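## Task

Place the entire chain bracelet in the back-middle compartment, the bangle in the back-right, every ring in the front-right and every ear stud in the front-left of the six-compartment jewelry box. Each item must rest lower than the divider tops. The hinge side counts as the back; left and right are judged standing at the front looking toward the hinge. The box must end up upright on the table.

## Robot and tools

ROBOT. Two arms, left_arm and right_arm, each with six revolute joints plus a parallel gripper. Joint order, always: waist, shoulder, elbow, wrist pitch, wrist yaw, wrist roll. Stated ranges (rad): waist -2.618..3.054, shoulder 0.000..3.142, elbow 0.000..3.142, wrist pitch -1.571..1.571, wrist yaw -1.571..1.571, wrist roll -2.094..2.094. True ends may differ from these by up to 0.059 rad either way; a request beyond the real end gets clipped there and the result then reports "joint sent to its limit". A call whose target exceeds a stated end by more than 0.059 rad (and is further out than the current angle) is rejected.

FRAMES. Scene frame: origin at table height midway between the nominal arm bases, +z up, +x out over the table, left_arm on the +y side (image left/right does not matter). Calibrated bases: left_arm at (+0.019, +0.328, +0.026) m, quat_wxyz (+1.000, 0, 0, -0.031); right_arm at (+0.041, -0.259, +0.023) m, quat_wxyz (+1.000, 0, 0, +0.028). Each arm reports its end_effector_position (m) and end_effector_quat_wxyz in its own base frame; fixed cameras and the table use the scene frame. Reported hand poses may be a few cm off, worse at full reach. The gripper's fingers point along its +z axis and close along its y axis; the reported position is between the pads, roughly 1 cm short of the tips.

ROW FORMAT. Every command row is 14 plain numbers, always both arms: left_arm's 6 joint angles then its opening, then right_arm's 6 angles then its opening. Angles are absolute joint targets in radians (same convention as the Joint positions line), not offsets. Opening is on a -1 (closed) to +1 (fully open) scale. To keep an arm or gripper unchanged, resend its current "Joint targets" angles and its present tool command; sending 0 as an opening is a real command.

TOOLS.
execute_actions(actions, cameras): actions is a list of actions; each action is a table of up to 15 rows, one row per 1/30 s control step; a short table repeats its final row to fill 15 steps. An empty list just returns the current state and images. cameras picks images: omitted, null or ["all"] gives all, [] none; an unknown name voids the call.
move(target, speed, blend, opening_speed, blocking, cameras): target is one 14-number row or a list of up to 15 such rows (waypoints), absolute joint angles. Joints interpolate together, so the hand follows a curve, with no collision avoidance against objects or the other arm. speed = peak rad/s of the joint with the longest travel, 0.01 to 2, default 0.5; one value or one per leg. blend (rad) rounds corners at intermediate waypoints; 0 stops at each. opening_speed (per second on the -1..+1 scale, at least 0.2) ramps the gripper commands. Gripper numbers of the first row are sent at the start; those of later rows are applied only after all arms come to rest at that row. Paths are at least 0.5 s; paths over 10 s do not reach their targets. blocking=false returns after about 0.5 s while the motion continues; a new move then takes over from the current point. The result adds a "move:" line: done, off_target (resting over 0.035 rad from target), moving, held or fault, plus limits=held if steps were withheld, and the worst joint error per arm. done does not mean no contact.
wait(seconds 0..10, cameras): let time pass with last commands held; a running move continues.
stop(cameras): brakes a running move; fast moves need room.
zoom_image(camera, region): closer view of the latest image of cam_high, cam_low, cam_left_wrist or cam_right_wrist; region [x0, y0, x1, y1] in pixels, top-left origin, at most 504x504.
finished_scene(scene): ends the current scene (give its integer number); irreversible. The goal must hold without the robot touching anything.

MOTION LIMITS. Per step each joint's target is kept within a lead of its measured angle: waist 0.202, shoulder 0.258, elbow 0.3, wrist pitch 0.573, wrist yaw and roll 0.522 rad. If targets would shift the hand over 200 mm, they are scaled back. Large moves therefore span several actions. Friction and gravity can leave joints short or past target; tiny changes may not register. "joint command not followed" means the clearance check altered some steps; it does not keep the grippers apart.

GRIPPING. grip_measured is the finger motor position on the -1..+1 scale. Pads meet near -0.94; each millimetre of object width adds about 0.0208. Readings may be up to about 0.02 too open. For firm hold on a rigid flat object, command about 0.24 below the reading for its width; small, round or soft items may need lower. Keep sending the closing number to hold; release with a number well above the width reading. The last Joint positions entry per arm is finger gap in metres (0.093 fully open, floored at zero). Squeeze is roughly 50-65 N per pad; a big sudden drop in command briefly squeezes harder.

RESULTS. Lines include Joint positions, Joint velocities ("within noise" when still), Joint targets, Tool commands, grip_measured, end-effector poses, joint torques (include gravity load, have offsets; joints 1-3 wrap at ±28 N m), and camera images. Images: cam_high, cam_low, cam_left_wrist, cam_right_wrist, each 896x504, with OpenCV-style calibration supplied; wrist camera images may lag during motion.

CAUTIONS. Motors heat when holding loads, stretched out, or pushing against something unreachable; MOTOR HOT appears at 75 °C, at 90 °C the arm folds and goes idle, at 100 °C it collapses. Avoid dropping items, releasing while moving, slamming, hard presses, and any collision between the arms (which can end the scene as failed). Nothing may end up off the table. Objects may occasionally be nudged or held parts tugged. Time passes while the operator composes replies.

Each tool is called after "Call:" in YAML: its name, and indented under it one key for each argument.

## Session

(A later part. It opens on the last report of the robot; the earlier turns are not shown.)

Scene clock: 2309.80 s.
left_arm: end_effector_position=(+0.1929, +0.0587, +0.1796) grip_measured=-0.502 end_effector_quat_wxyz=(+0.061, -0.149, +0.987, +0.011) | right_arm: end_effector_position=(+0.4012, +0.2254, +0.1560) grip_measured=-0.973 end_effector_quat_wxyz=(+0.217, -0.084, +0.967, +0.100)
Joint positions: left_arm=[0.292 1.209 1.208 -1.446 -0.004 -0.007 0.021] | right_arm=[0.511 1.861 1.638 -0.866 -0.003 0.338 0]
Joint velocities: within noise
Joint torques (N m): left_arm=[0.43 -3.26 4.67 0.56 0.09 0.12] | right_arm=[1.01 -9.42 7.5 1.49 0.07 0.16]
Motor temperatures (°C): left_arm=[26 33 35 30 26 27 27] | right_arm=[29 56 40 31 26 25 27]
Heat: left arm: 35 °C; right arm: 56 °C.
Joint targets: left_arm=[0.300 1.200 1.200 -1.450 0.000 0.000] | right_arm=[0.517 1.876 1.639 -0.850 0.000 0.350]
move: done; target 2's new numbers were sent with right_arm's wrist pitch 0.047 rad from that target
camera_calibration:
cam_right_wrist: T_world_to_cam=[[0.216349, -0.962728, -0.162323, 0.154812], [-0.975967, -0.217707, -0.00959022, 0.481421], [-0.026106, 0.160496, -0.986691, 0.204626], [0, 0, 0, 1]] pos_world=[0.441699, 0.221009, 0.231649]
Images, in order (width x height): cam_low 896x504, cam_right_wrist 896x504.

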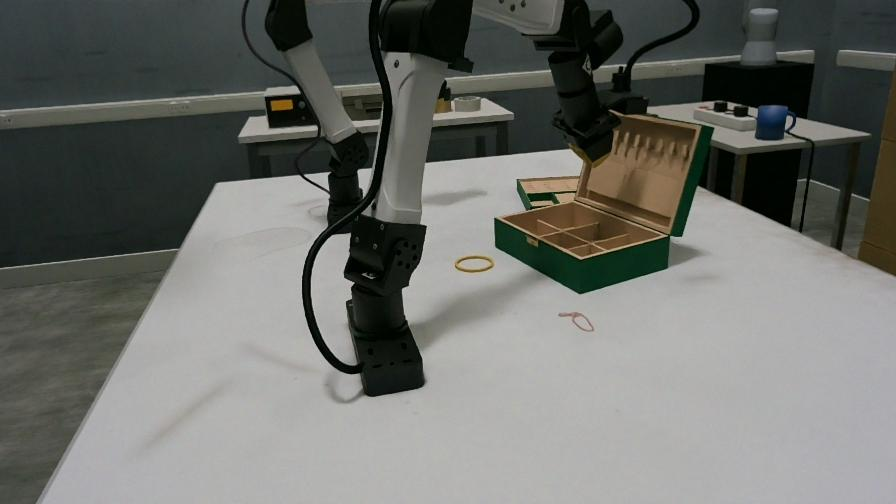

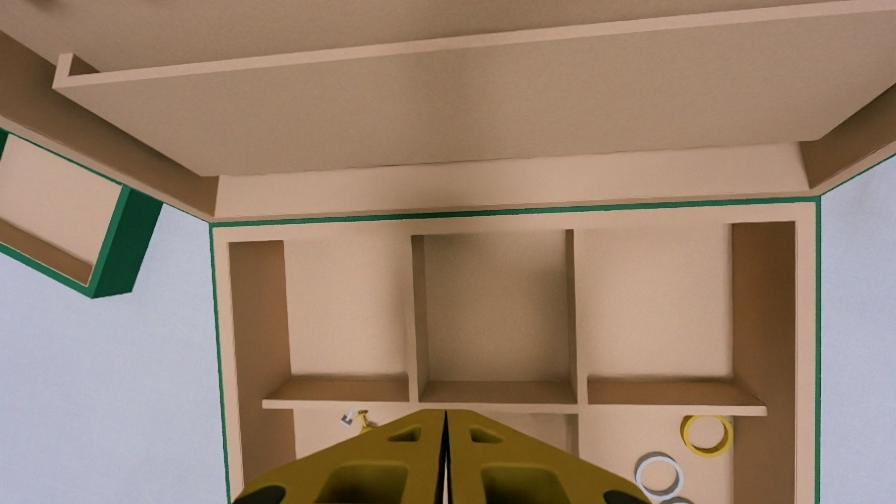

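Call:
move:
  target:
    - [0.3,1.2,1.2,-1.45,0,0,-0.5,0.45,1.633,1.6,-1.3,0,0.2,-0.6]
    - [0.3,1.2,1.2,-1.45,0,0,-0.5,0.1,1.55,1.3,-1.3,0,0,-0.4]
    - [0.3,1.2,1.2,-1.45,0,0,-0.5,0.05,1.65,0.985,-0.90,0,0,-0.4]
  speed: 0.9
  blend: [0.08,0.08,0]
  cameras: ["cam_right_wrist"]

Scene clock: 2319.77 s.
left_arm: end_effector_position=(+0.1929, +0.0587, +0.1796) grip_measured=-0.502 end_effector_quat_wxyz=(+0.061, -0.149, +0.987, +0.011) | right_arm: end_effector_position=(+0.2699, +0.0151, +0.0338) grip_measured=-0.402 end_effector_quat_wxyz=(+0.001, -0.022, +1.000, +0.000)
Joint positions: left_arm=[0.292 1.209 1.208 -1.446 -0.004 -0.007 0.021] | right_arm=[0.056 1.642 0.991 -0.918 0 0.012 0.026]
Joint velocities: within noise
Joint torques (N m): left_arm=[0.44 -3.26 4.67 0.56 0.09 0.12] | right_arm=[-0.02 -6.32 5.44 0.52 0.03 -0.07]
Motor temperatures (°C): left_arm=[26 33 35 30 26 27 27] | right_arm=[29 57 41 32 26 25 27]
Heat: left arm: 35 °C; right arm: 57 °C.
Joint targets: left_arm=[0.300 1.200 1.200 -1.450 0.000 0.000] | right_arm=[0.050 1.650 0.985 -0.900 0.000 0.000]
move: done; blend cut to 0 rad at target 2
camera_calibration:
cam_right_wrist: T_world_to_cam=[[0.0503912, -0.998673, -0.0106552, 0.00113003], [-0.89996, -0.0500312, 0.433091, 0.26836], [-0.43305, -0.0122347, -0.901287, 0.223955], [0, 0, 0, 1]] pos_world=[0.33844, 0.0172949, 0.0856351]
Images, in order (width x height): cam_right_wrist 896x504.

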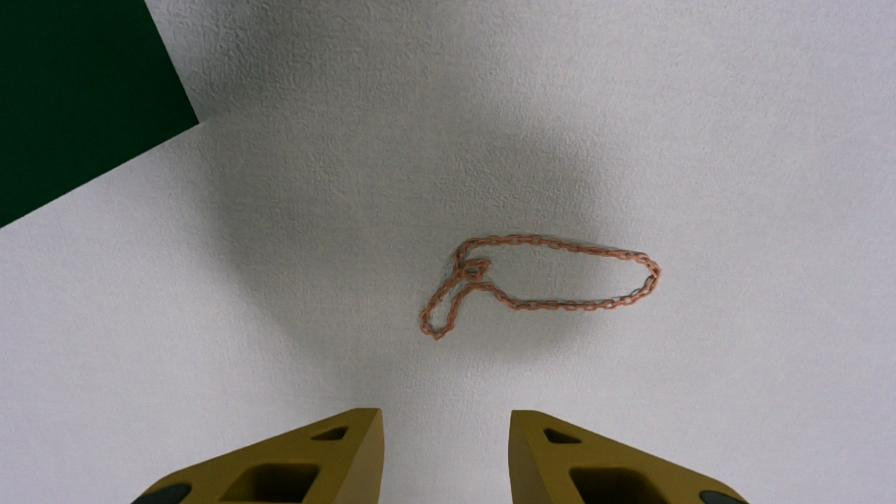

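Call:
move:
  target:
    - [0.3,1.2,1.2,-1.45,0,0,-0.5,0.052,1.75,0.95,-0.77,0,0,-0.4]
    - [0.3,1.2,1.2,-1.45,0,0,-0.5,0.052,1.772,0.902,-0.69,0,0,-0.4]
  speed: [0.4,0.15]
  cameras: ["cam_right_wrist"]

Call:
move:
  target:
    - [0.3,1.2,1.2,-1.45,0,0,-0.5,0.052,1.772,0.902,-0.695,0,0,-1]
    - [0.3,1.2,1.2,-1.45,0,0,-0.5,0.052,1.68,1.06,-0.94,0,0,-1]
  speed: 0.3
  opening_speed: 0.6
  cameras: ["cam_right_wrist"]

Scene clock: 2335.53 s.
left_arm: end_effector_position=(+0.1929, +0.0587, +0.1796) grip_measured=-0.502 end_effector_quat_wxyz=(+0.061, -0.149, +0.987, +0.011) | right_arm: end_effector_position=(+0.2853, +0.0135, -0.0039) grip_measured=-0.402 end_effector_quat_wxyz=(+0.017, -0.022, +1.000, -0.006)
Joint positions: left_arm=[0.292 1.209 1.208 -1.446 -0.004 -0.007 0.021] | right_arm=[0.055 1.74 0.933 -0.73 0.012 0.011 0.026]
Joint velocities: within noise
Joint torques (N m): left_arm=[0.43 -3.26 4.67 0.56 0.09 0.12] | right_arm=[0.27 -4.66 2.66 0.85 -0.09 -0.06]
Motor temperatures (°C): left_arm=[26 33 35 30 26 27 27] | right_arm=[29 55 40 31 26 25 27]
Heat: left arm: 35 °C; right arm: 55 °C.
Joint targets: left_arm=[0.300 1.200 1.200 -1.450 0.000 0.000] | right_arm=[0.052 1.772 0.902 -0.690 0.000 0.000]
move: off_target (right_arm); right_arm: the wrist pitch is farthest, 0.040 rad from its target
camera_calibration:
cam_right_wrist: T_world_to_cam=[[0.0503113, -0.998732, 0.00179849, -0.00156547], [-0.913958, -0.0453146, 0.40327, 0.302261], [-0.402677, -0.0219328, -0.915079, 0.188063], [0, 0, 0, 1]] pos_world=[0.352062, 0.0162581, 0.0502024]
Images, in order (width x height): cam_right_wrist 896x504.

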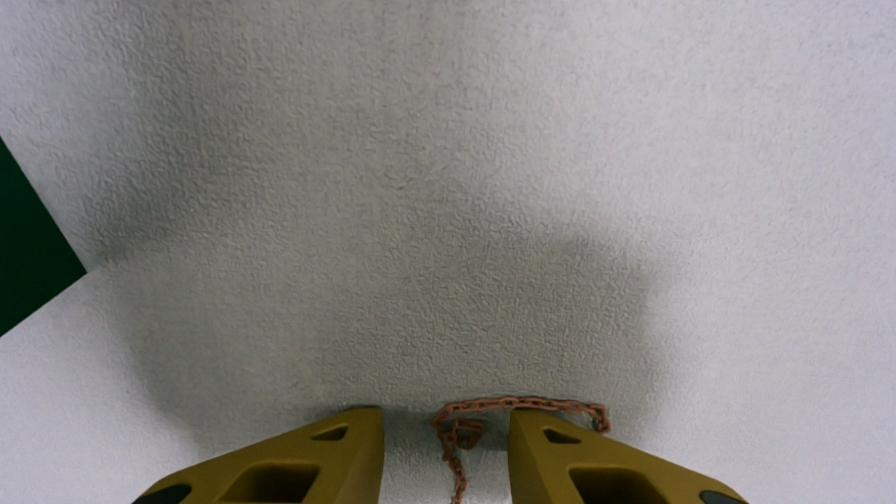

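Scene clock: 2338.23 s.
left_arm: end_effector_position=(+0.1929, +0.0587, +0.1796) grip_measured=-0.502 end_effector_quat_wxyz=(+0.061, -0.149, +0.987, +0.011) | right_arm: end_effector_position=(+0.2829, +0.0168, +0.0309) grip_measured=-0.968 end_effector_quat_wxyz=(-0.003, -0.022, +1.000, +0.004)
Joint positions: left_arm=[0.292 1.209 1.208 -1.446 -0.004 -0.007 0.021] | right_arm=[0.055 1.7 1.044 -0.92 -0.008 0.011 0]
Joint velocities: within noise
Joint torques (N m): left_arm=[0.43 -3.26 4.67 0.56 0.09 0.11] | right_arm=[0.25 -9.59 7.5 0.14 0.1 -0.06]
Motor temperatures (°C): left_arm=[26 33 35 30 26 27 27] | right_arm=[29 55 40 31 26 25 27]
Heat: left arm: 35 °C; right arm: 55 °C.
Joint targets: left_arm=[0.300 1.200 1.200 -1.450 0.000 0.000] | right_arm=[0.052 1.680 1.060 -0.940 0.000 0.000]
move: done
camera_calibration:
cam_right_wrist: T_world_to_cam=[[0.0502592, -0.998569, -0.0182501, 0.00239863], [-0.896454, -0.05316, 0.439936, 0.280168], [-0.440277, -0.00575047, -0.897844, 0.228823], [0, 0, 0, 1]] pos_world=[0.351782, 0.0186048, 0.0822349]
Images, in order (width x height): cam_right_wrist 896x504.

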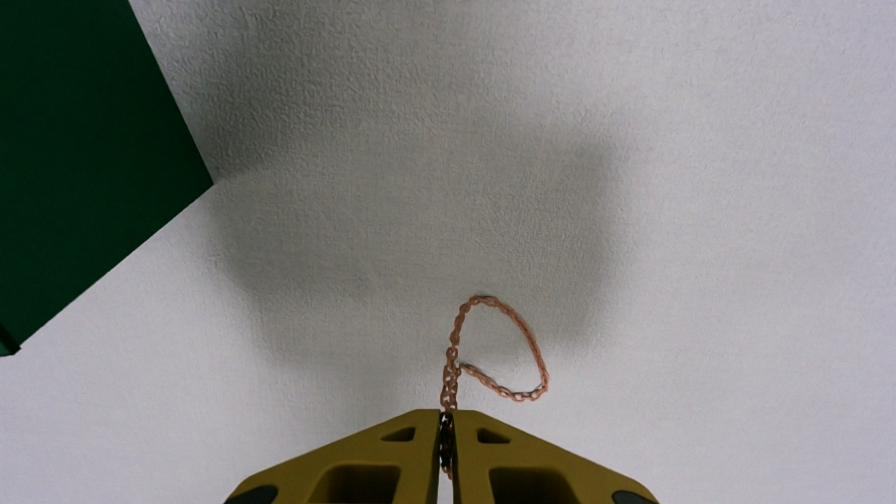

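Call:
move:
  target:
    - [0.3,1.2,1.2,-1.45,0,0,-0.5,0.052,1.633,1.655,-1.45,0,0,-1]
    - [0.3,1.2,1.2,-1.45,0,0,-0.5,0.48,1.633,1.655,-1.45,0,0.3,-1]
    - [0.3,1.2,1.2,-1.45,0,0,-0.5,0.515,1.90,1.669,-0.84,0,0.35,-1]
  speed: [0.7,0.6,0.5]
  blend: [0.08,0.06,0]
  cameras: ["cam_right_wrist"]

Scene clock: 2353.23 s.
left_arm: end_effector_position=(+0.1929, +0.0587, +0.1796) grip_measured=-0.502 end_effector_quat_wxyz=(+0.061, -0.149, +0.987, +0.011) | right_arm: end_effector_position=(+0.4056, +0.2269, +0.1489) grip_measured=-0.969 end_effector_quat_wxyz=(+0.214, -0.083, +0.968, +0.098)
Joint positions: left_arm=[0.292 1.209 1.208 -1.446 -0.004 -0.007 0.021] | right_arm=[0.509 1.886 1.645 -0.856 -0.003 0.338 0]
Joint velocities: within noise
Joint torques (N m): left_arm=[0.44 -3.26 4.67 0.56 0.09 0.12] | right_arm=[0.99 -9.66 9.63 1.48 0.07 0.15]
Motor temperatures (°C): left_arm=[26 33 35 30 26 27 27] | right_arm=[29 58 41 31 26 25 28]
Heat: left arm: 35 °C; right arm: 58 °C.
Joint targets: left_arm=[0.300 1.200 1.200 -1.450 0.000 0.000] | right_arm=[0.515 1.900 1.669 -0.840 0.000 0.350]
move: done
camera_calibration:
cam_right_wrist: T_world_to_cam=[[0.213438, -0.963738, -0.160167, 0.155192], [-0.97642, -0.215867, -0.00228225, 0.484641], [-0.0323754, 0.156878, -0.987087, 0.200923], [0, 0, 0, 1]] pos_world=[0.446595, 0.222662, 0.224292]
Images, in order (width x height): cam_right_wrist 896x504.

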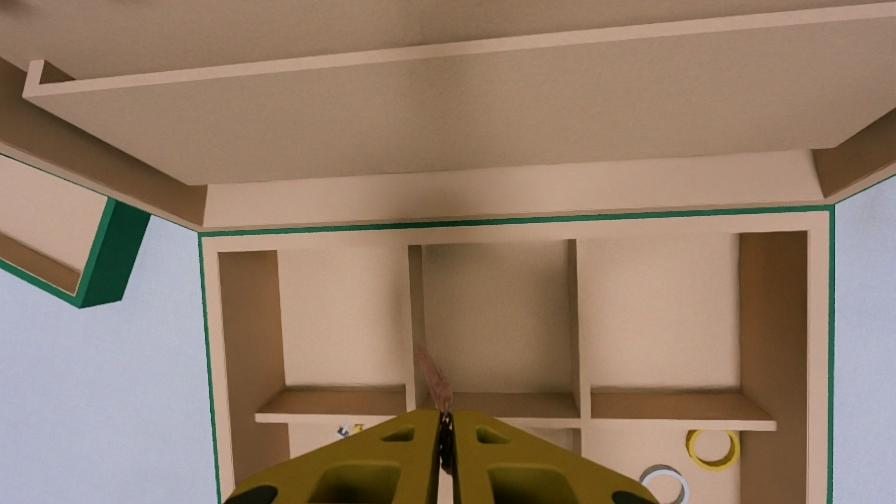

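Call:
wait:
  seconds: 0.5
  cameras: ["cam_right_wrist","cam_low"]

Call:
zoom_image:
  camera: "cam_right_wrist"
  region: [300, 230, 620, 470]

Call:
zoom_image:
  camera: "cam_low"
  region: [480, 100, 740, 300]

Scene clock: 2366.63 s.
left_arm: end_effector_position=(+0.1929, +0.0587, +0.1796) grip_measured=-0.502 end_effector_quat_wxyz=(+0.061, -0.149, +0.987, +0.011) | right_arm: end_effector_position=(+0.4062, +0.2272, +0.1492) grip_measured=-0.969 end_effector_quat_wxyz=(+0.215, -0.083, +0.968, +0.099)
Joint positions: left_arm=[0.292 1.209 1.208 -1.446 -0.004 -0.007 0.021] | right_arm=[0.509 1.886 1.645 -0.853 -0.003 0.338 0]
Joint velocities: within noise
Joint torques (N m): left_arm=[0.43 -3.26 4.66 0.56 0.09 0.12] | right_arm=[1.01 -9.66 9.63 1.48 0.07 0.16]
Motor temperatures (°C): left_arm=[26 33 35 30 26 27 27] | right_arm=[29 60 44 31 26 25 28]
Heat: left arm: 35 °C; right arm: 60 °C.
Joint targets: left_arm=[0.300 1.200 1.200 -1.450 0.000 0.000] | right_arm=[0.515 1.900 1.669 -0.840 0.000 0.350]
Tool commands: left_gripper/opening=-0.5 right_gripper/opening=-1.0
wait: 0.50 s; at rest from the start
camera_calibration:
cam_right_wrist: T_world_to_cam=[[0.213185, -0.963595, -0.161361, 0.155681], [-0.976557, -0.215198, -0.0051025, 0.485596], [-0.029808, 0.158666, -0.986882, 0.199747], [0, 0, 0, 1]] pos_world=[0.446978, 0.22282, 0.224725]
Images, in order (width x height): cam_low 896x504, cam_right_wrist 896x504.

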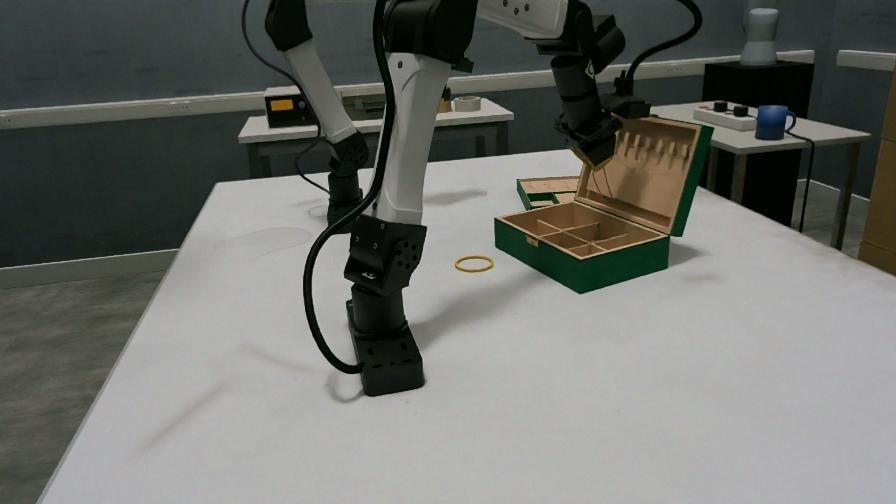

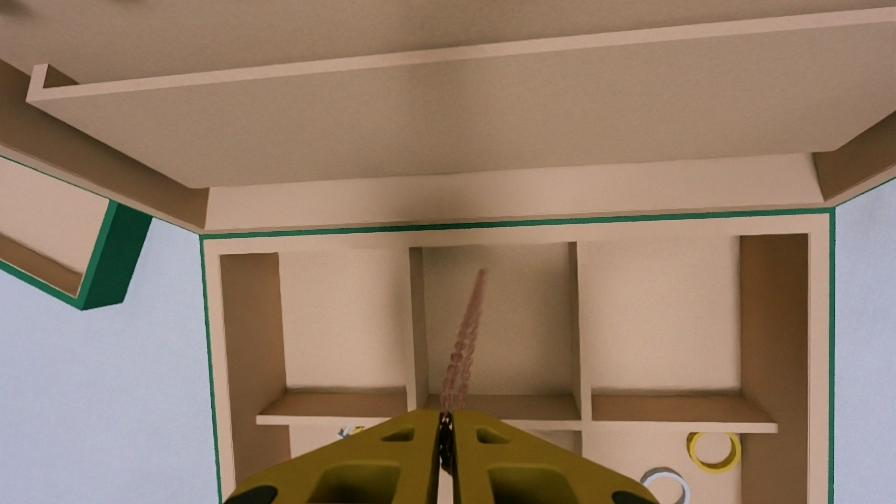

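Scaled by 1.575 from the camera's 896x504 image, which has a finer 1280x720 frame.

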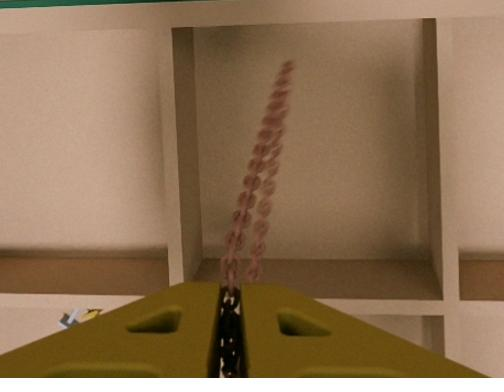

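Scaled by 1.938 from the camera's 896x504 image, which has a finer 1280x720 frame.

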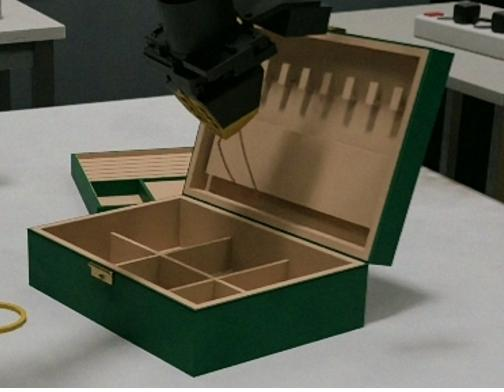

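Good. Lower it.

Call:
move:
  target:
    - [0.3,1.2,1.2,-1.45,0,0,-0.5,0.515,1.935,1.462,-0.60,0,0.35,-1]
    - [0.3,1.2,1.2,-1.45,0,0,-0.5,0.515,2.005,1.322,-0.39,0,0.35,-1]
  speed: 0.25
  blend: 0.03
  cameras: ["cam_right_wrist"]

Scene clock: 2374.47 s.
left_arm: end_effector_position=(+0.1929, +0.0587, +0.1796) grip_measured=-0.502 end_effector_quat_wxyz=(+0.061, -0.149, +0.987, +0.011) | right_arm: end_effector_position=(+0.4149, +0.2320, +0.0407) grip_measured=-0.969 end_effector_quat_wxyz=(+0.228, -0.083, +0.964, +0.104)
Joint positions: left_arm=[0.292 1.209 1.208 -1.446 -0.004 -0.007 0.021] | right_arm=[0.509 1.988 1.331 -0.406 -0.003 0.338 0]
Joint velocities: within noise
Joint torques (N m): left_arm=[0.44 -3.26 4.67 0.56 0.09 0.12] | right_arm=[0.99 -9.92 6.11 1.54 0.07 0.16]
Motor temperatures (°C): left_arm=[26 33 35 30 26 27 27] | right_arm=[29 60 44 32 26 25 28]
Heat: left arm: 35 °C; right arm: 60 °C.
Joint targets: left_arm=[0.300 1.200 1.200 -1.450 0.000 0.000] | right_arm=[0.515 2.005 1.322 -0.390 0.000 0.350]
move: done
camera_calibration:
cam_right_wrist: T_world_to_cam=[[0.217487, -0.961195, -0.169718, 0.138995], [-0.976054, -0.214918, -0.0335915, 0.495487], [-0.00418736, 0.172959, -0.98492, 0.0781077], [0, 0, 0, 1]] pos_world=[0.45372, 0.226581, 0.117164]
Images, in order (width x height): cam_right_wrist 896x504.

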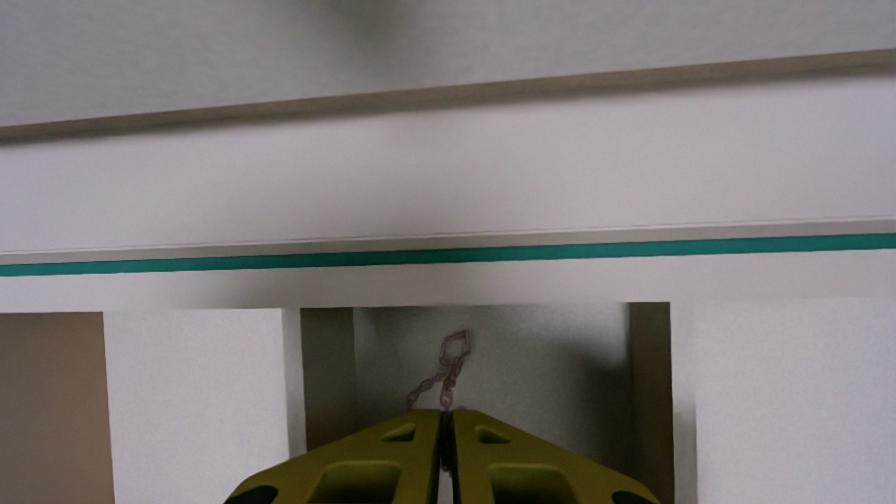

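Call:
move:
  target:
    - [0.3,1.2,1.2,-1.45,0,0,-0.5,0.515,2.015,1.30,-0.355,0,0.35,-1]
    - [0.3,1.2,1.2,-1.45,0,0,-0.5,0.515,2.015,1.30,-0.355,0,0.35,-0.6]
    - [0.3,1.2,1.2,-1.45,0,0,-0.5,0.515,1.93,1.47,-0.63,0,0.35,-0.6]
  speed: 0.3
  opening_speed: 0.6
  cameras: ["cam_right_wrist"]

Scene clock: 2387.13 s.
left_arm: end_effector_position=(+0.1929, +0.0587, +0.1796) grip_measured=-0.502 end_effector_quat_wxyz=(+0.061, -0.149, +0.987, +0.011) | right_arm: end_effector_position=(+0.4102, +0.2294, +0.0745) grip_measured=-0.602 end_effector_quat_wxyz=(+0.206, -0.083, +0.970, +0.095)
Joint positions: left_arm=[0.292 1.209 1.208 -1.446 -0.004 -0.007 0.021] | right_arm=[0.509 1.957 1.452 -0.608 -0.003 0.338 0.016]
Joint velocities: within noise
Joint torques (N m): left_arm=[0.43 -3.28 4.66 0.56 0.09 0.12] | right_arm=[1.02 -14 8.9 1.09 0.07 0.16]
Motor temperatures (°C): left_arm=[26 33 35 30 26 27 27] | right_arm=[29 60 44 32 26 25 28]
Heat: left arm: 35 °C; right arm: 60 °C.
Joint targets: left_arm=[0.300 1.200 1.200 -1.450 0.000 0.000] | right_arm=[0.515 1.930 1.470 -0.630 0.000 0.350]
move: done
camera_calibration:
cam_right_wrist: T_world_to_cam=[[0.210439, -0.965127, -0.155711, 0.145975], [-0.976481, -0.215156, 0.0138942, 0.488138], [-0.0469118, 0.149125, -0.987705, 0.135031], [0, 0, 0, 1]] pos_world=[0.452273, 0.225774, 0.149318]
Images, in order (width x height): cam_right_wrist 896x504.

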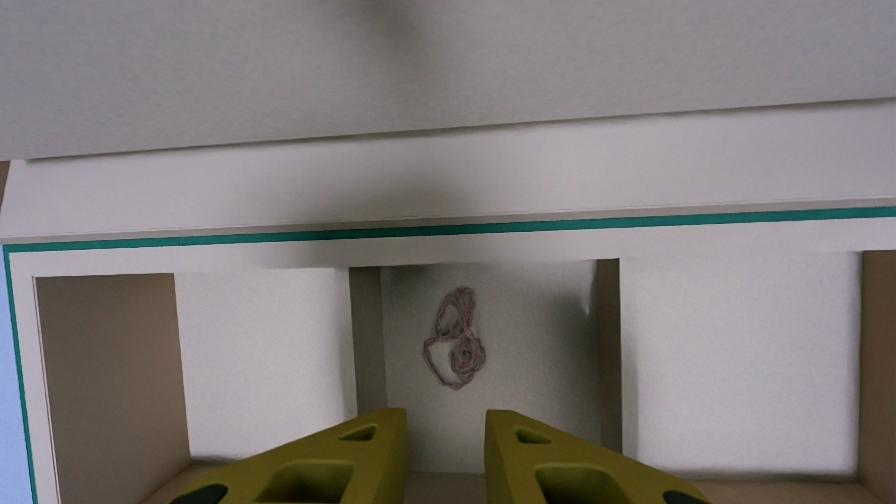

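Call:
move:
  target:
    - [0.3,1.2,1.2,-1.45,0,0,-0.5,0.6,1.6,1.5,-1.3,0,0,-0.5]
    - [0.3,1.2,1.2,-1.45,0,0,-0.5,0.95,1.50,1.18,-1.25,0,-0.4,-0.4]
  speed: 0.9
  blend: 0.08
  cameras: ["cam_right_wrist"]

Scene clock: 2420.60 s.
left_arm: end_effector_position=(+0.1929, +0.0587, +0.1796) grip_measured=-0.502 end_effector_quat_wxyz=(+0.061, -0.149, +0.987, +0.011) | right_arm: end_effector_position=(+0.1499, +0.2086, +0.1117) grip_measured=-0.402 end_effector_quat_wxyz=(-0.002, -0.619, +0.785, +0.000)
Joint positions: left_arm=[0.292 1.209 1.208 -1.446 -0.004 -0.007 0.021] | right_arm=[0.947 1.521 1.189 -1.243 -0.001 -0.388 0.026]
Joint velocities: within noise
Joint torques (N m): left_arm=[0.43 -3.26 4.68 0.56 0.09 0.12] | right_arm=[0.76 -8.32 5.67 0.28 0.01 -0.08]
Motor temperatures (°C): left_arm=[26 33 35 30 26 27 27] | right_arm=[29 69 43 31 26 25 27]
Heat: left arm: 35 °C; right arm: 69 °C.
Joint targets: left_arm=[0.300 1.200 1.200 -1.450 0.000 0.000] | right_arm=[0.950 1.500 1.180 -1.250 0.000 -0.400]
move: done
camera_calibration:
cam_right_wrist: T_world_to_cam=[[0.973691, -0.227501, -0.0130059, -0.0977997], [-0.198997, -0.876727, 0.437893, 0.203091], [-0.111024, -0.423785, -0.898933, 0.281878], [0, 0, 0, 1]] pos_world=[0.166936, 0.275261, 0.163186]
Images, in order (width x height): cam_right_wrist 896x504.

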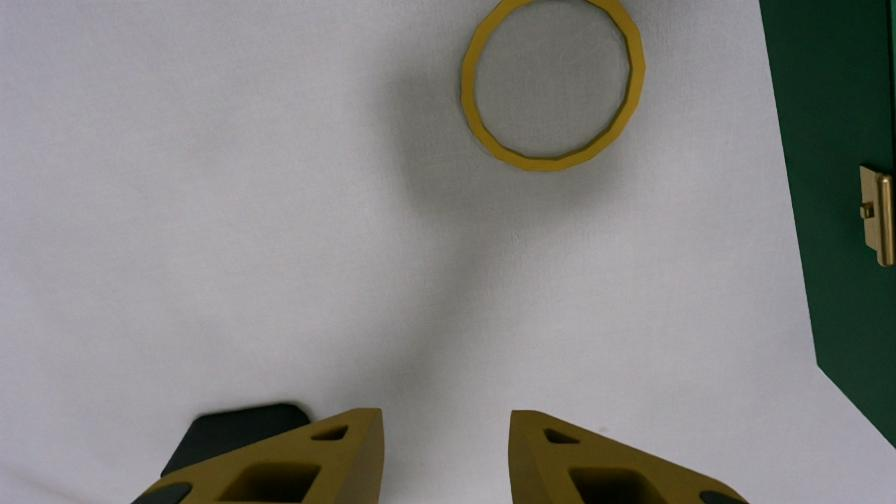

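Call:
move:
  target:
    - [0.3,1.2,1.2,-1.45,0,0,-0.5,0.988,1.797,1.148,-0.92,0,-0.36,-0.4]
  speed: 0.6
  cameras: ["cam_right_wrist"]

Scene clock: 2435.23 s.
left_arm: end_effector_position=(+0.1929, +0.0587, +0.1796) grip_measured=-0.502 end_effector_quat_wxyz=(+0.061, -0.149, +0.987, +0.011) | right_arm: end_effector_position=(+0.1718, +0.2578, +0.0325) grip_measured=-0.402 end_effector_quat_wxyz=(+0.000, -0.627, +0.779, +0.001)
Joint positions: left_arm=[0.292 1.209 1.208 -1.446 -0.004 -0.007 0.021] | right_arm=[0.982 1.787 1.155 -0.938 -0.001 -0.372 0.026]
Joint velocities: within noise
Joint torques (N m): left_arm=[0.43 -3.26 4.67 0.56 0.09 0.12] | right_arm=[0.96 -7.69 5.41 0.58 0.02 0.19]
Motor temperatures (°C): left_arm=[26 33 35 30 26 27 27] | right_arm=[29 65 42 31 26 25 27]
Heat: left arm: 35 °C; right arm: 65 °C.
Joint targets: left_arm=[0.300 1.200 1.200 -1.450 0.000 0.000] | right_arm=[0.988 1.797 1.148 -0.920 0.000 -0.360]
move: done
camera_calibration:
cam_right_wrist: T_world_to_cam=[[0.978043, -0.208097, -0.011256, -0.114765], [-0.182696, -0.882139, 0.434112, 0.284001], [-0.100267, -0.422524, -0.900788, 0.231893], [0, 0, 0, 1]] pos_world=[0.187382, 0.324626, 0.0843062]
Images, in order (width x height): cam_right_wrist 896x504.

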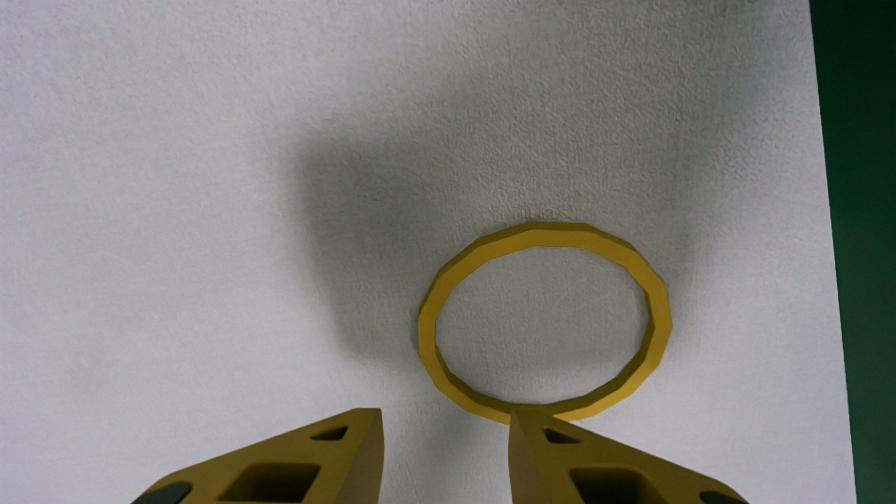

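Call:
move:
  target:
    - [0.3,1.2,1.2,-1.45,0,0,-0.5,1.004,1.86,1.06,-0.768,0,-0.345,-0.4]
  speed: 0.3
  cameras: ["cam_right_wrist"]

Scene clock: 2444.27 s.
left_arm: end_effector_position=(+0.1929, +0.0587, +0.1796) grip_measured=-0.502 end_effector_quat_wxyz=(+0.061, -0.149, +0.987, +0.011) | right_arm: end_effector_position=(+0.1654, +0.2566, -0.0030) grip_measured=-0.402 end_effector_quat_wxyz=(-0.006, -0.627, +0.779, -0.002)
Joint positions: left_arm=[0.292 1.209 1.208 -1.446 -0.004 -0.007 0.021] | right_arm=[0.998 1.844 1.07 -0.81 -0.001 -0.357 0.026]
Joint velocities: within noise
Joint torques (N m): left_arm=[0.44 -3.26 4.67 0.56 0.09 0.12] | right_arm=[1.01 -7.25 4.66 0.76 0.01 0.15]
Motor temperatures (°C): left_arm=[26 33 35 30 26 27 27] | right_arm=[29 62 42 31 26 25 27]
Heat: left arm: 35 °C; right arm: 62 °C.
Joint targets: left_arm=[0.300 1.200 1.200 -1.450 0.000 0.000] | right_arm=[1.004 1.860 1.060 -0.768 0.000 -0.345]
move: off_target (right_arm); right_arm: the wrist pitch is farthest, 0.042 rad from its target
camera_calibration:
cam_right_wrist: T_world_to_cam=[[0.977951, -0.208249, -0.015651, -0.109029], [-0.179646, -0.877108, 0.44543, 0.295371], [-0.106488, -0.432797, -0.89518, 0.202387], [0, 0, 0, 1]] pos_world=[0.181239, 0.32396, 0.0478992]
Images, in order (width x height): cam_right_wrist 896x504.

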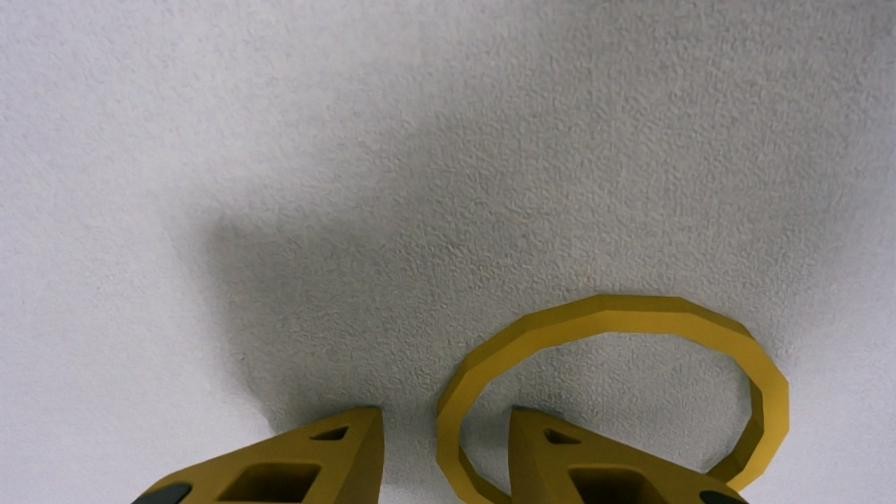

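Call:
move:
  target:
    - [0.3,1.2,1.2,-1.45,0,0,-0.5,1.004,1.866,1.048,-0.745,0,-0.345,-0.4]
    - [0.3,1.2,1.2,-1.45,0,0,-0.5,1.004,1.866,1.05,-0.755,0,-0.345,-1]
    - [0.3,1.2,1.2,-1.45,0,0,-0.5,1.004,1.72,1.20,-1.06,0,-0.345,-1]
  speed: [0.2,0.3,0.5]
  opening_speed: 0.6
  cameras: ["cam_right_wrist"]

Scene clock: 2454.87 s.
left_arm: end_effector_position=(+0.1929, +0.0587, +0.1796) grip_measured=-0.502 end_effector_quat_wxyz=(+0.061, -0.149, +0.987, +0.011) | right_arm: end_effector_position=(+0.1627, +0.2499, +0.0533) grip_measured=-0.965 end_effector_quat_wxyz=(-0.010, -0.626, +0.780, -0.007)
Joint positions: left_arm=[0.292 1.209 1.208 -1.446 -0.004 -0.007 0.021] | right_arm=[0.998 1.739 1.184 -1.04 0.008 -0.355 0]
Joint velocities: within noise
Joint torques (N m): left_arm=[0.44 -3.26 4.67 0.56 0.09 0.12] | right_arm=[1.01 -10.09 7.66 0.08 -0.05 0.15]
Motor temperatures (°C): left_arm=[26 33 35 30 26 27 27] | right_arm=[29 61 41 31 26 25 27]
Heat: left arm: 35 °C; right arm: 61 °C.
Joint targets: left_arm=[0.300 1.200 1.200 -1.450 0.000 0.000] | right_arm=[1.004 1.720 1.200 -1.060 0.000 -0.345]
move: done; target 2's new numbers were sent with right_arm's wrist pitch 0.053 rad from that target
camera_calibration:
cam_right_wrist: T_world_to_cam=[[0.977599, -0.21015, -0.0116877, -0.106661], [-0.181667, -0.870537, 0.457344, 0.262021], [-0.106285, -0.444976, -0.889213, 0.252372], [0, 0, 0, 1]] pos_world=[0.178696, 0.317983, 0.103332]
Images, in order (width x height): cam_right_wrist 896x504.

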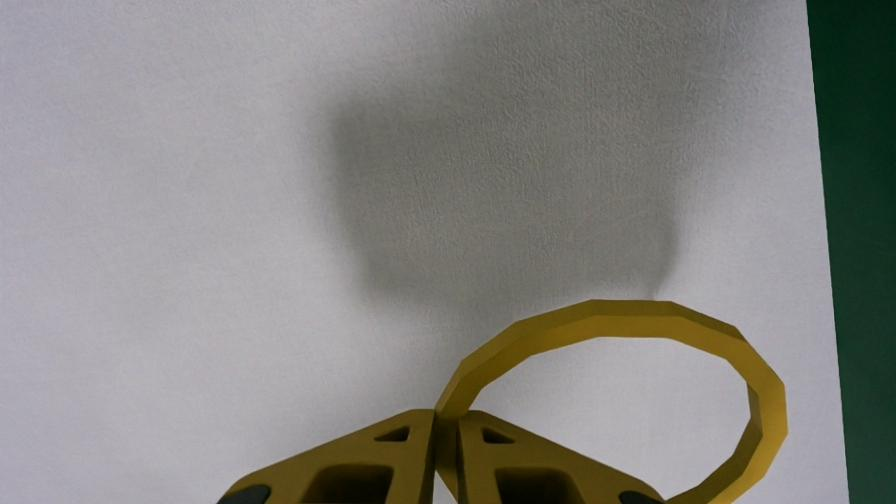

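Call:
move:
  target:
    - [0.3,1.2,1.2,-1.45,0,0,-0.5,0.95,1.5,1.35,-1.3,0,-0.35,-1]
    - [0.3,1.2,1.2,-1.45,0,0,-0.5,0.45,1.6,1.4,-1.1,0,-0.5,-1]
    - [0.3,1.2,1.2,-1.45,0,0,-0.5,0.388,1.795,1.405,-0.70,0,-0.51,-1]
    - [0.3,1.2,1.2,-1.45,0,0,-0.5,0.388,1.83,1.28,-0.54,0,-0.51,-1]
  speed: [0.6,0.7,0.4,0.3]
  blend: [0.05,0.05,0.02,0]
  cameras: ["cam_right_wrist","cam_low"]

Scene clock: 2474.87 s.
left_arm: end_effector_position=(+0.1929, +0.0587, +0.1796) grip_measured=-0.502 end_effector_quat_wxyz=(+0.061, -0.149, +0.987, +0.011) | right_arm: end_effector_position=(+0.4051, +0.1677, +0.0826) grip_measured=-0.965 end_effector_quat_wxyz=(+0.238, -0.418, +0.876, -0.014)
Joint positions: left_arm=[0.292 1.209 1.208 -1.446 -0.004 -0.007 0.021] | right_arm=[0.393 1.817 1.287 -0.559 0.002 -0.498 0]
Joint velocities: left_arm=[0.002 0.002 0.002 -0.022 -0.154 0.037 0] | right_arm=[within noise]
Joint torques (N m): left_arm=[0.44 -3.26 4.66 0.56 0.09 0.12] | right_arm=[0.02 -8.88 6.46 1.55 -0.03 -0.06]
Motor temperatures (°C): left_arm=[26 33 35 30 26 27 27] | right_arm=[29 62 42 31 26 25 28]
Heat: left arm: 35 °C; right arm: 62 °C.
Joint targets: left_arm=[0.300 1.200 1.200 -1.450 0.000 0.000] | right_arm=[0.388 1.830 1.280 -0.540 0.000 -0.510]
move: done
camera_calibration:
cam_right_wrist: T_world_to_cam=[[0.734596, -0.643031, 0.216518, -0.208375], [-0.662144, -0.749057, 0.0218979, 0.431315], [0.148103, -0.159452, -0.976033, 0.12375], [0, 0, 0, 1]] pos_world=[0.420336, 0.20882, 0.156456]
Images, in order (width x height): cam_low 896x504, cam_right_wrist 896x504.

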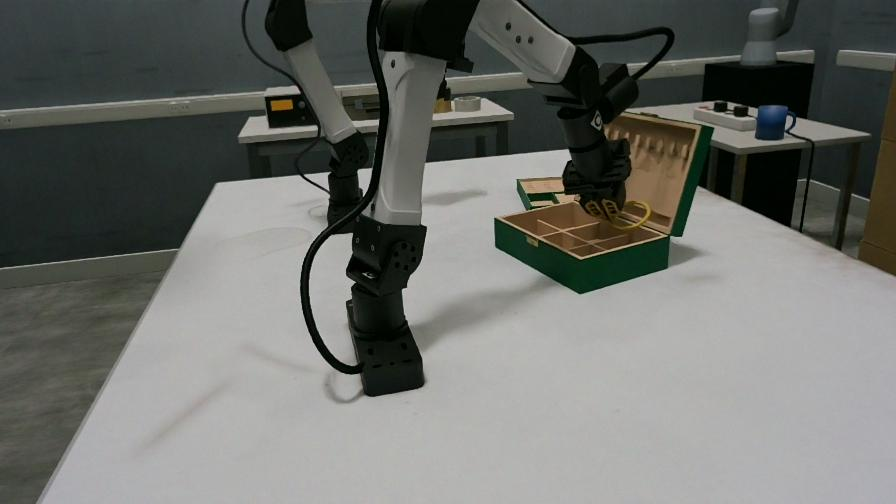

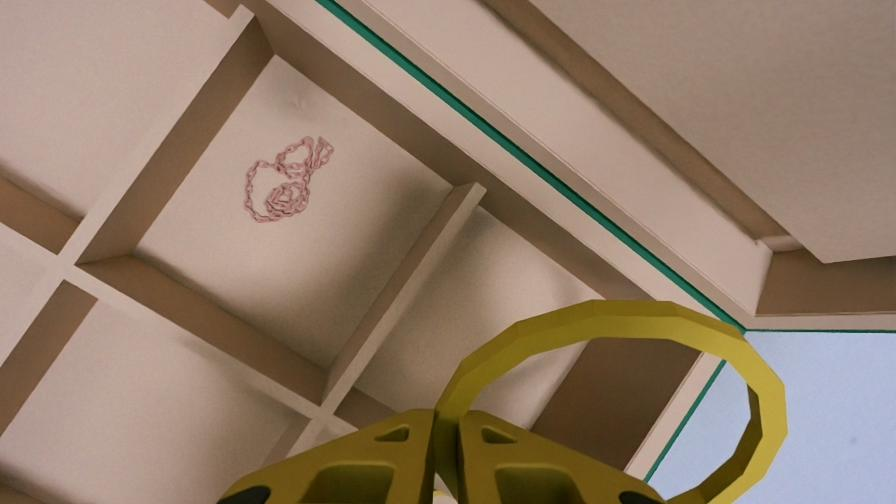

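Call:
move:
  target:
    - [0.3,1.2,1.2,-1.45,0,0,-0.5,0.371,1.835,1.235,-0.51,0,-0.53,-1]
    - [0.3,1.2,1.2,-1.45,0,0,-0.5,0.371,1.868,1.146,-0.378,0,-0.53,-1]
  speed: 0.25
  blend: 0.01
  cameras: ["cam_right_wrist","cam_low"]

Call:
zoom_image:
  camera: "cam_low"
  region: [480, 100, 740, 310]

Scene clock: 2498.73 s.
left_arm: end_effector_position=(+0.1929, +0.0587, +0.1796) grip_measured=-0.502 end_effector_quat_wxyz=(+0.061, -0.149, +0.987, +0.011) | right_arm: end_effector_position=(+0.4004, +0.1608, +0.0411) grip_measured=-0.965 end_effector_quat_wxyz=(+0.237, -0.423, +0.874, -0.011)
Joint positions: left_arm=[0.292 1.209 1.208 -1.446 -0.004 -0.007 0.021] | right_arm=[0.376 1.852 1.156 -0.396 -0.014 -0.521 0]
Joint velocities: within noise
Joint torques (N m): left_arm=[0.44 -3.26 4.67 0.56 0.09 0.12] | right_arm=[0.02 -8.46 5.78 1.54 0.12 -0.03]
Motor temperatures (°C): left_arm=[26 33 35 30 26 27 27] | right_arm=[29 61 42 32 26 25 28]
Heat: left arm: 35 °C; right arm: 61 °C.
Joint targets: left_arm=[0.300 1.200 1.200 -1.450 0.000 0.000] | right_arm=[0.371 1.868 1.146 -0.378 0.000 -0.530]
move: done
camera_calibration:
cam_right_wrist: T_world_to_cam=[[0.742772, -0.634916, 0.212538, -0.204776], [-0.653336, -0.756728, 0.0226818, 0.421612], [0.146432, -0.155706, -0.97689, 0.083037], [0, 0, 0, 1]] pos_world=[0.415397, 0.20196, 0.115078]
Images, in order (width x height): cam_low 896x504, cam_right_wrist 896x504.

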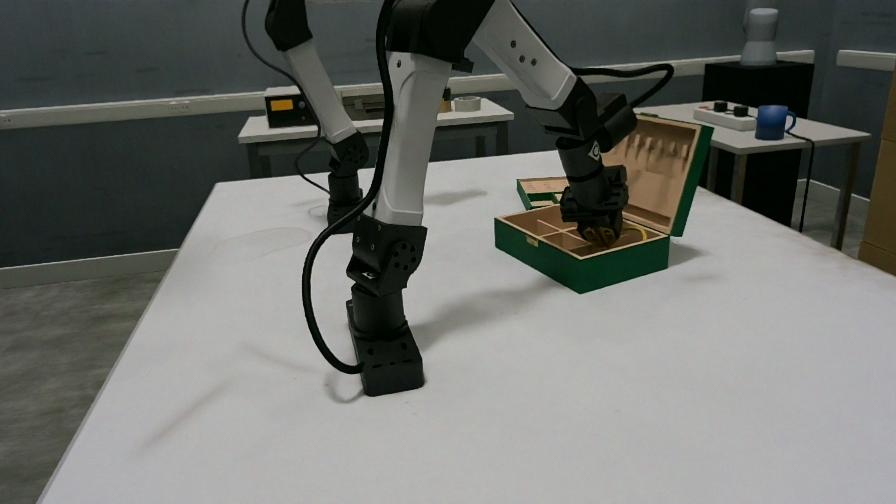

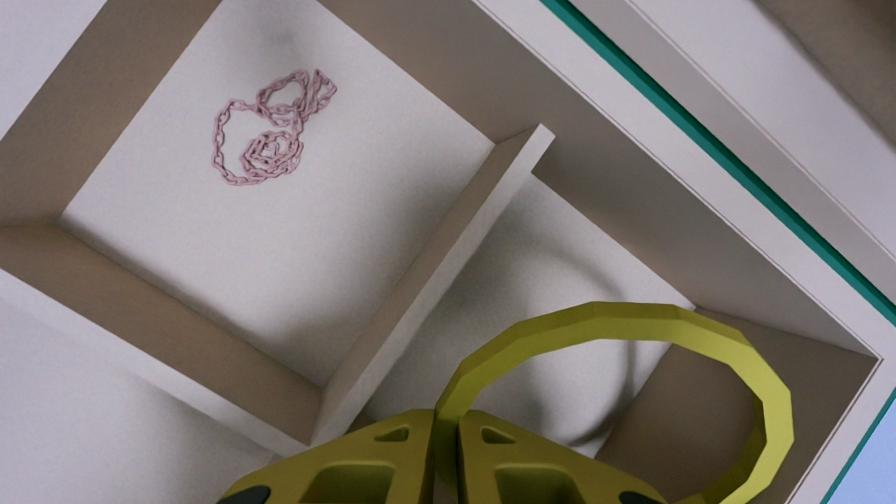

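Scaled by 1.938 from the camera's 896x504 image, which has a finer 1280x720 frame.

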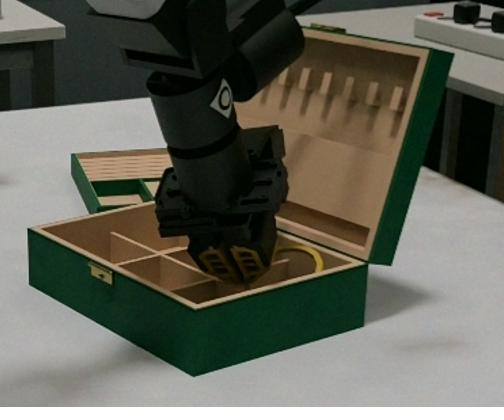

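Call:
move:
  target:
    - [0.3,1.2,1.2,-1.45,0,0,-0.5,0.366,1.882,1.124,-0.342,0,-0.53,-1]
  speed: 0.2
  cameras: ["cam_right_wrist"]

Scene clock: 2508.43 s.
left_arm: end_effector_position=(+0.1929, +0.0587, +0.1796) grip_measured=-0.502 end_effector_quat_wxyz=(+0.061, -0.149, +0.987, +0.011) | right_arm: end_effector_position=(+0.4039, +0.1619, +0.0374) grip_measured=-0.965 end_effector_quat_wxyz=(+0.248, -0.422, +0.872, -0.011)
Joint positions: left_arm=[0.292 1.209 1.208 -1.446 -0.004 -0.007 0.021] | right_arm=[0.376 1.859 1.138 -0.349 -0.014 -0.521 0]
Joint velocities: within noise
Joint torques (N m): left_arm=[0.43 -3.25 4.67 0.56 0.09 0.12] | right_arm=[-0.36 -7.9 5.44 1.47 0.12 -0.02]
Motor temperatures (°C): left_arm=[26 33 35 30 26 27 27] | right_arm=[29 61 42 33 26 25 28]
Heat: left arm: 35 °C; right arm: 61 °C.
Joint targets: left_arm=[0.300 1.200 1.200 -1.450 0.000 0.000] | right_arm=[0.366 1.882 1.124 -0.342 0.000 -0.530]
move: done
camera_calibration:
cam_right_wrist: T_world_to_cam=[[0.737953, -0.637183, 0.222314, -0.203933], [-0.654039, -0.756455, 0.00292395, 0.425795], [0.166308, -0.14756, -0.974971, 0.0695978], [0, 0, 0, 1]] pos_world=[0.417405, 0.202422, 0.111948]
Images, in order (width x height): cam_right_wrist 896x504.

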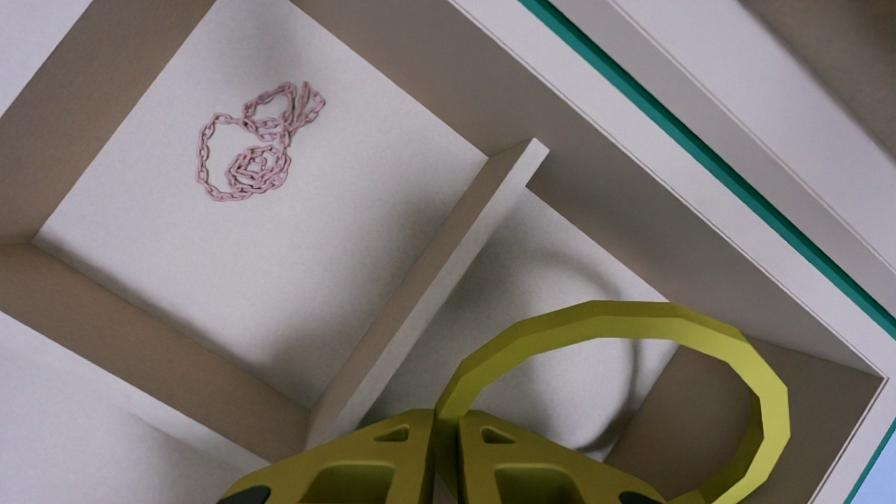

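Call:
move:
  target:
    - [0.3,1.2,1.2,-1.45,0,0,-0.5,0.352,1.855,1.10,-0.355,0,-0.53,-1]
  speed: 0.2
  cameras: ["cam_right_wrist"]

Scene clock: 2520.20 s.
left_arm: end_effector_position=(+0.1929, +0.0587, +0.1796) grip_measured=-0.502 end_effector_quat_wxyz=(+0.061, -0.149, +0.987, +0.011) | right_arm: end_effector_position=(+0.4048, +0.1615, +0.0359) grip_measured=-0.965 end_effector_quat_wxyz=(+0.253, -0.420, +0.872, -0.006)
Joint positions: left_arm=[0.292 1.209 1.208 -1.446 -0.004 -0.007 0.021] | right_arm=[0.369 1.859 1.126 -0.327 -0.027 -0.521 0]
Joint velocities: within noise
Joint torques (N m): left_arm=[0.43 -3.25 4.68 0.56 0.09 0.12] | right_arm=[-0.99 -10.41 4.22 1.1 0.25 -0.03]
Motor temperatures (°C): left_arm=[26 33 35 30 26 27 27] | right_arm=[29 59 41 33 26 25 28]
Heat: left arm: 35 °C; right arm: 59 °C.
Joint targets: left_arm=[0.300 1.200 1.200 -1.450 0.000 0.000] | right_arm=[0.352 1.855 1.100 -0.355 0.000 -0.530]
move: done
camera_calibration:
cam_right_wrist: T_world_to_cam=[[0.736559, -0.640513, 0.217313, -0.203262], [-0.654308, -0.756149, -0.0109847, 0.426657], [0.171356, -0.134098, -0.97604, 0.0638097], [0, 0, 0, 1]] pos_world=[0.417945, 0.200981, 0.111139]
Images, in order (width x height): cam_right_wrist 896x504.

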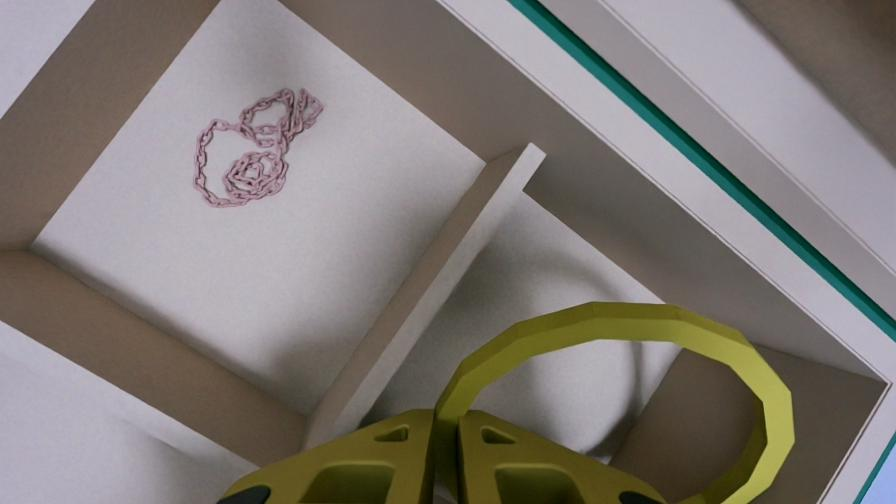

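Call:
move:
  target:
    - [0.3,1.2,1.2,-1.45,0,0,-0.5,0.36,1.855,1.11,-0.34,0,-0.53,-0.7]
  opening_speed: 0.6
  cameras: ["cam_right_wrist"]

Scene clock: 2528.20 s.
left_arm: end_effector_position=(+0.1929, +0.0587, +0.1796) grip_measured=-0.502 end_effector_quat_wxyz=(+0.061, -0.149, +0.987, +0.011) | right_arm: end_effector_position=(+0.4077, +0.1597, +0.0372) grip_measured=-0.703 end_effector_quat_wxyz=(+0.258, -0.417, +0.871, -0.011)
Joint positions: left_arm=[0.292 1.209 1.208 -1.446 -0.004 -0.007 0.021] | right_arm=[0.367 1.858 1.125 -0.316 -0.018 -0.521 0.011]
Joint velocities: within noise
Joint torques (N m): left_arm=[0.43 -3.25 4.67 0.56 0.09 0.12] | right_arm=[-0.08 -10.36 5.31 1.18 0.16 -0.02]
Motor temperatures (°C): left_arm=[26 33 35 30 26 27 27] | right_arm=[29 60 41 33 26 25 28]
Heat: left arm: 35 °C; right arm: 60 °C.
Joint targets: left_arm=[0.300 1.200 1.200 -1.450 0.000 0.000] | right_arm=[0.360 1.855 1.110 -0.340 0.000 -0.530]
move: done
camera_calibration:
cam_right_wrist: T_world_to_cam=[[0.729223, -0.644914, 0.228735, -0.203471], [-0.659409, -0.751595, -0.0168629, 0.428798], [0.182791, -0.138533, -0.973343, 0.0602275], [0, 0, 0, 1]] pos_world=[0.42012, 0.199404, 0.112394]
Images, in order (width x height): cam_right_wrist 896x504.

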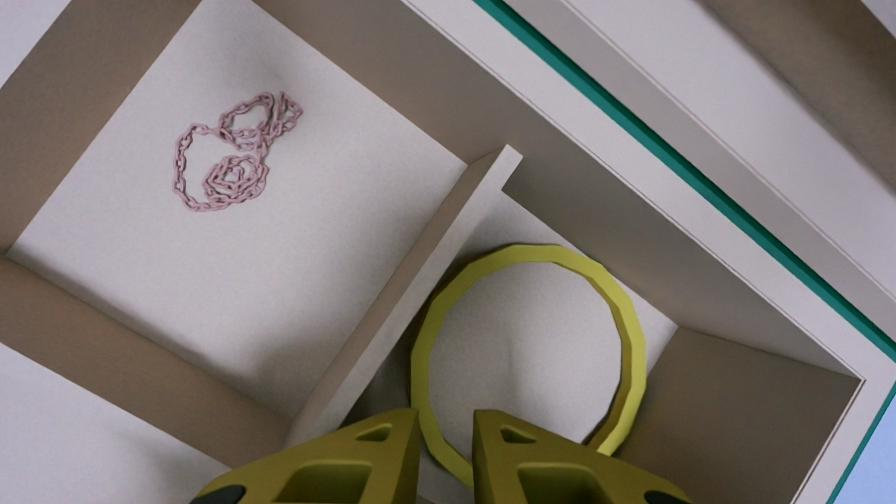

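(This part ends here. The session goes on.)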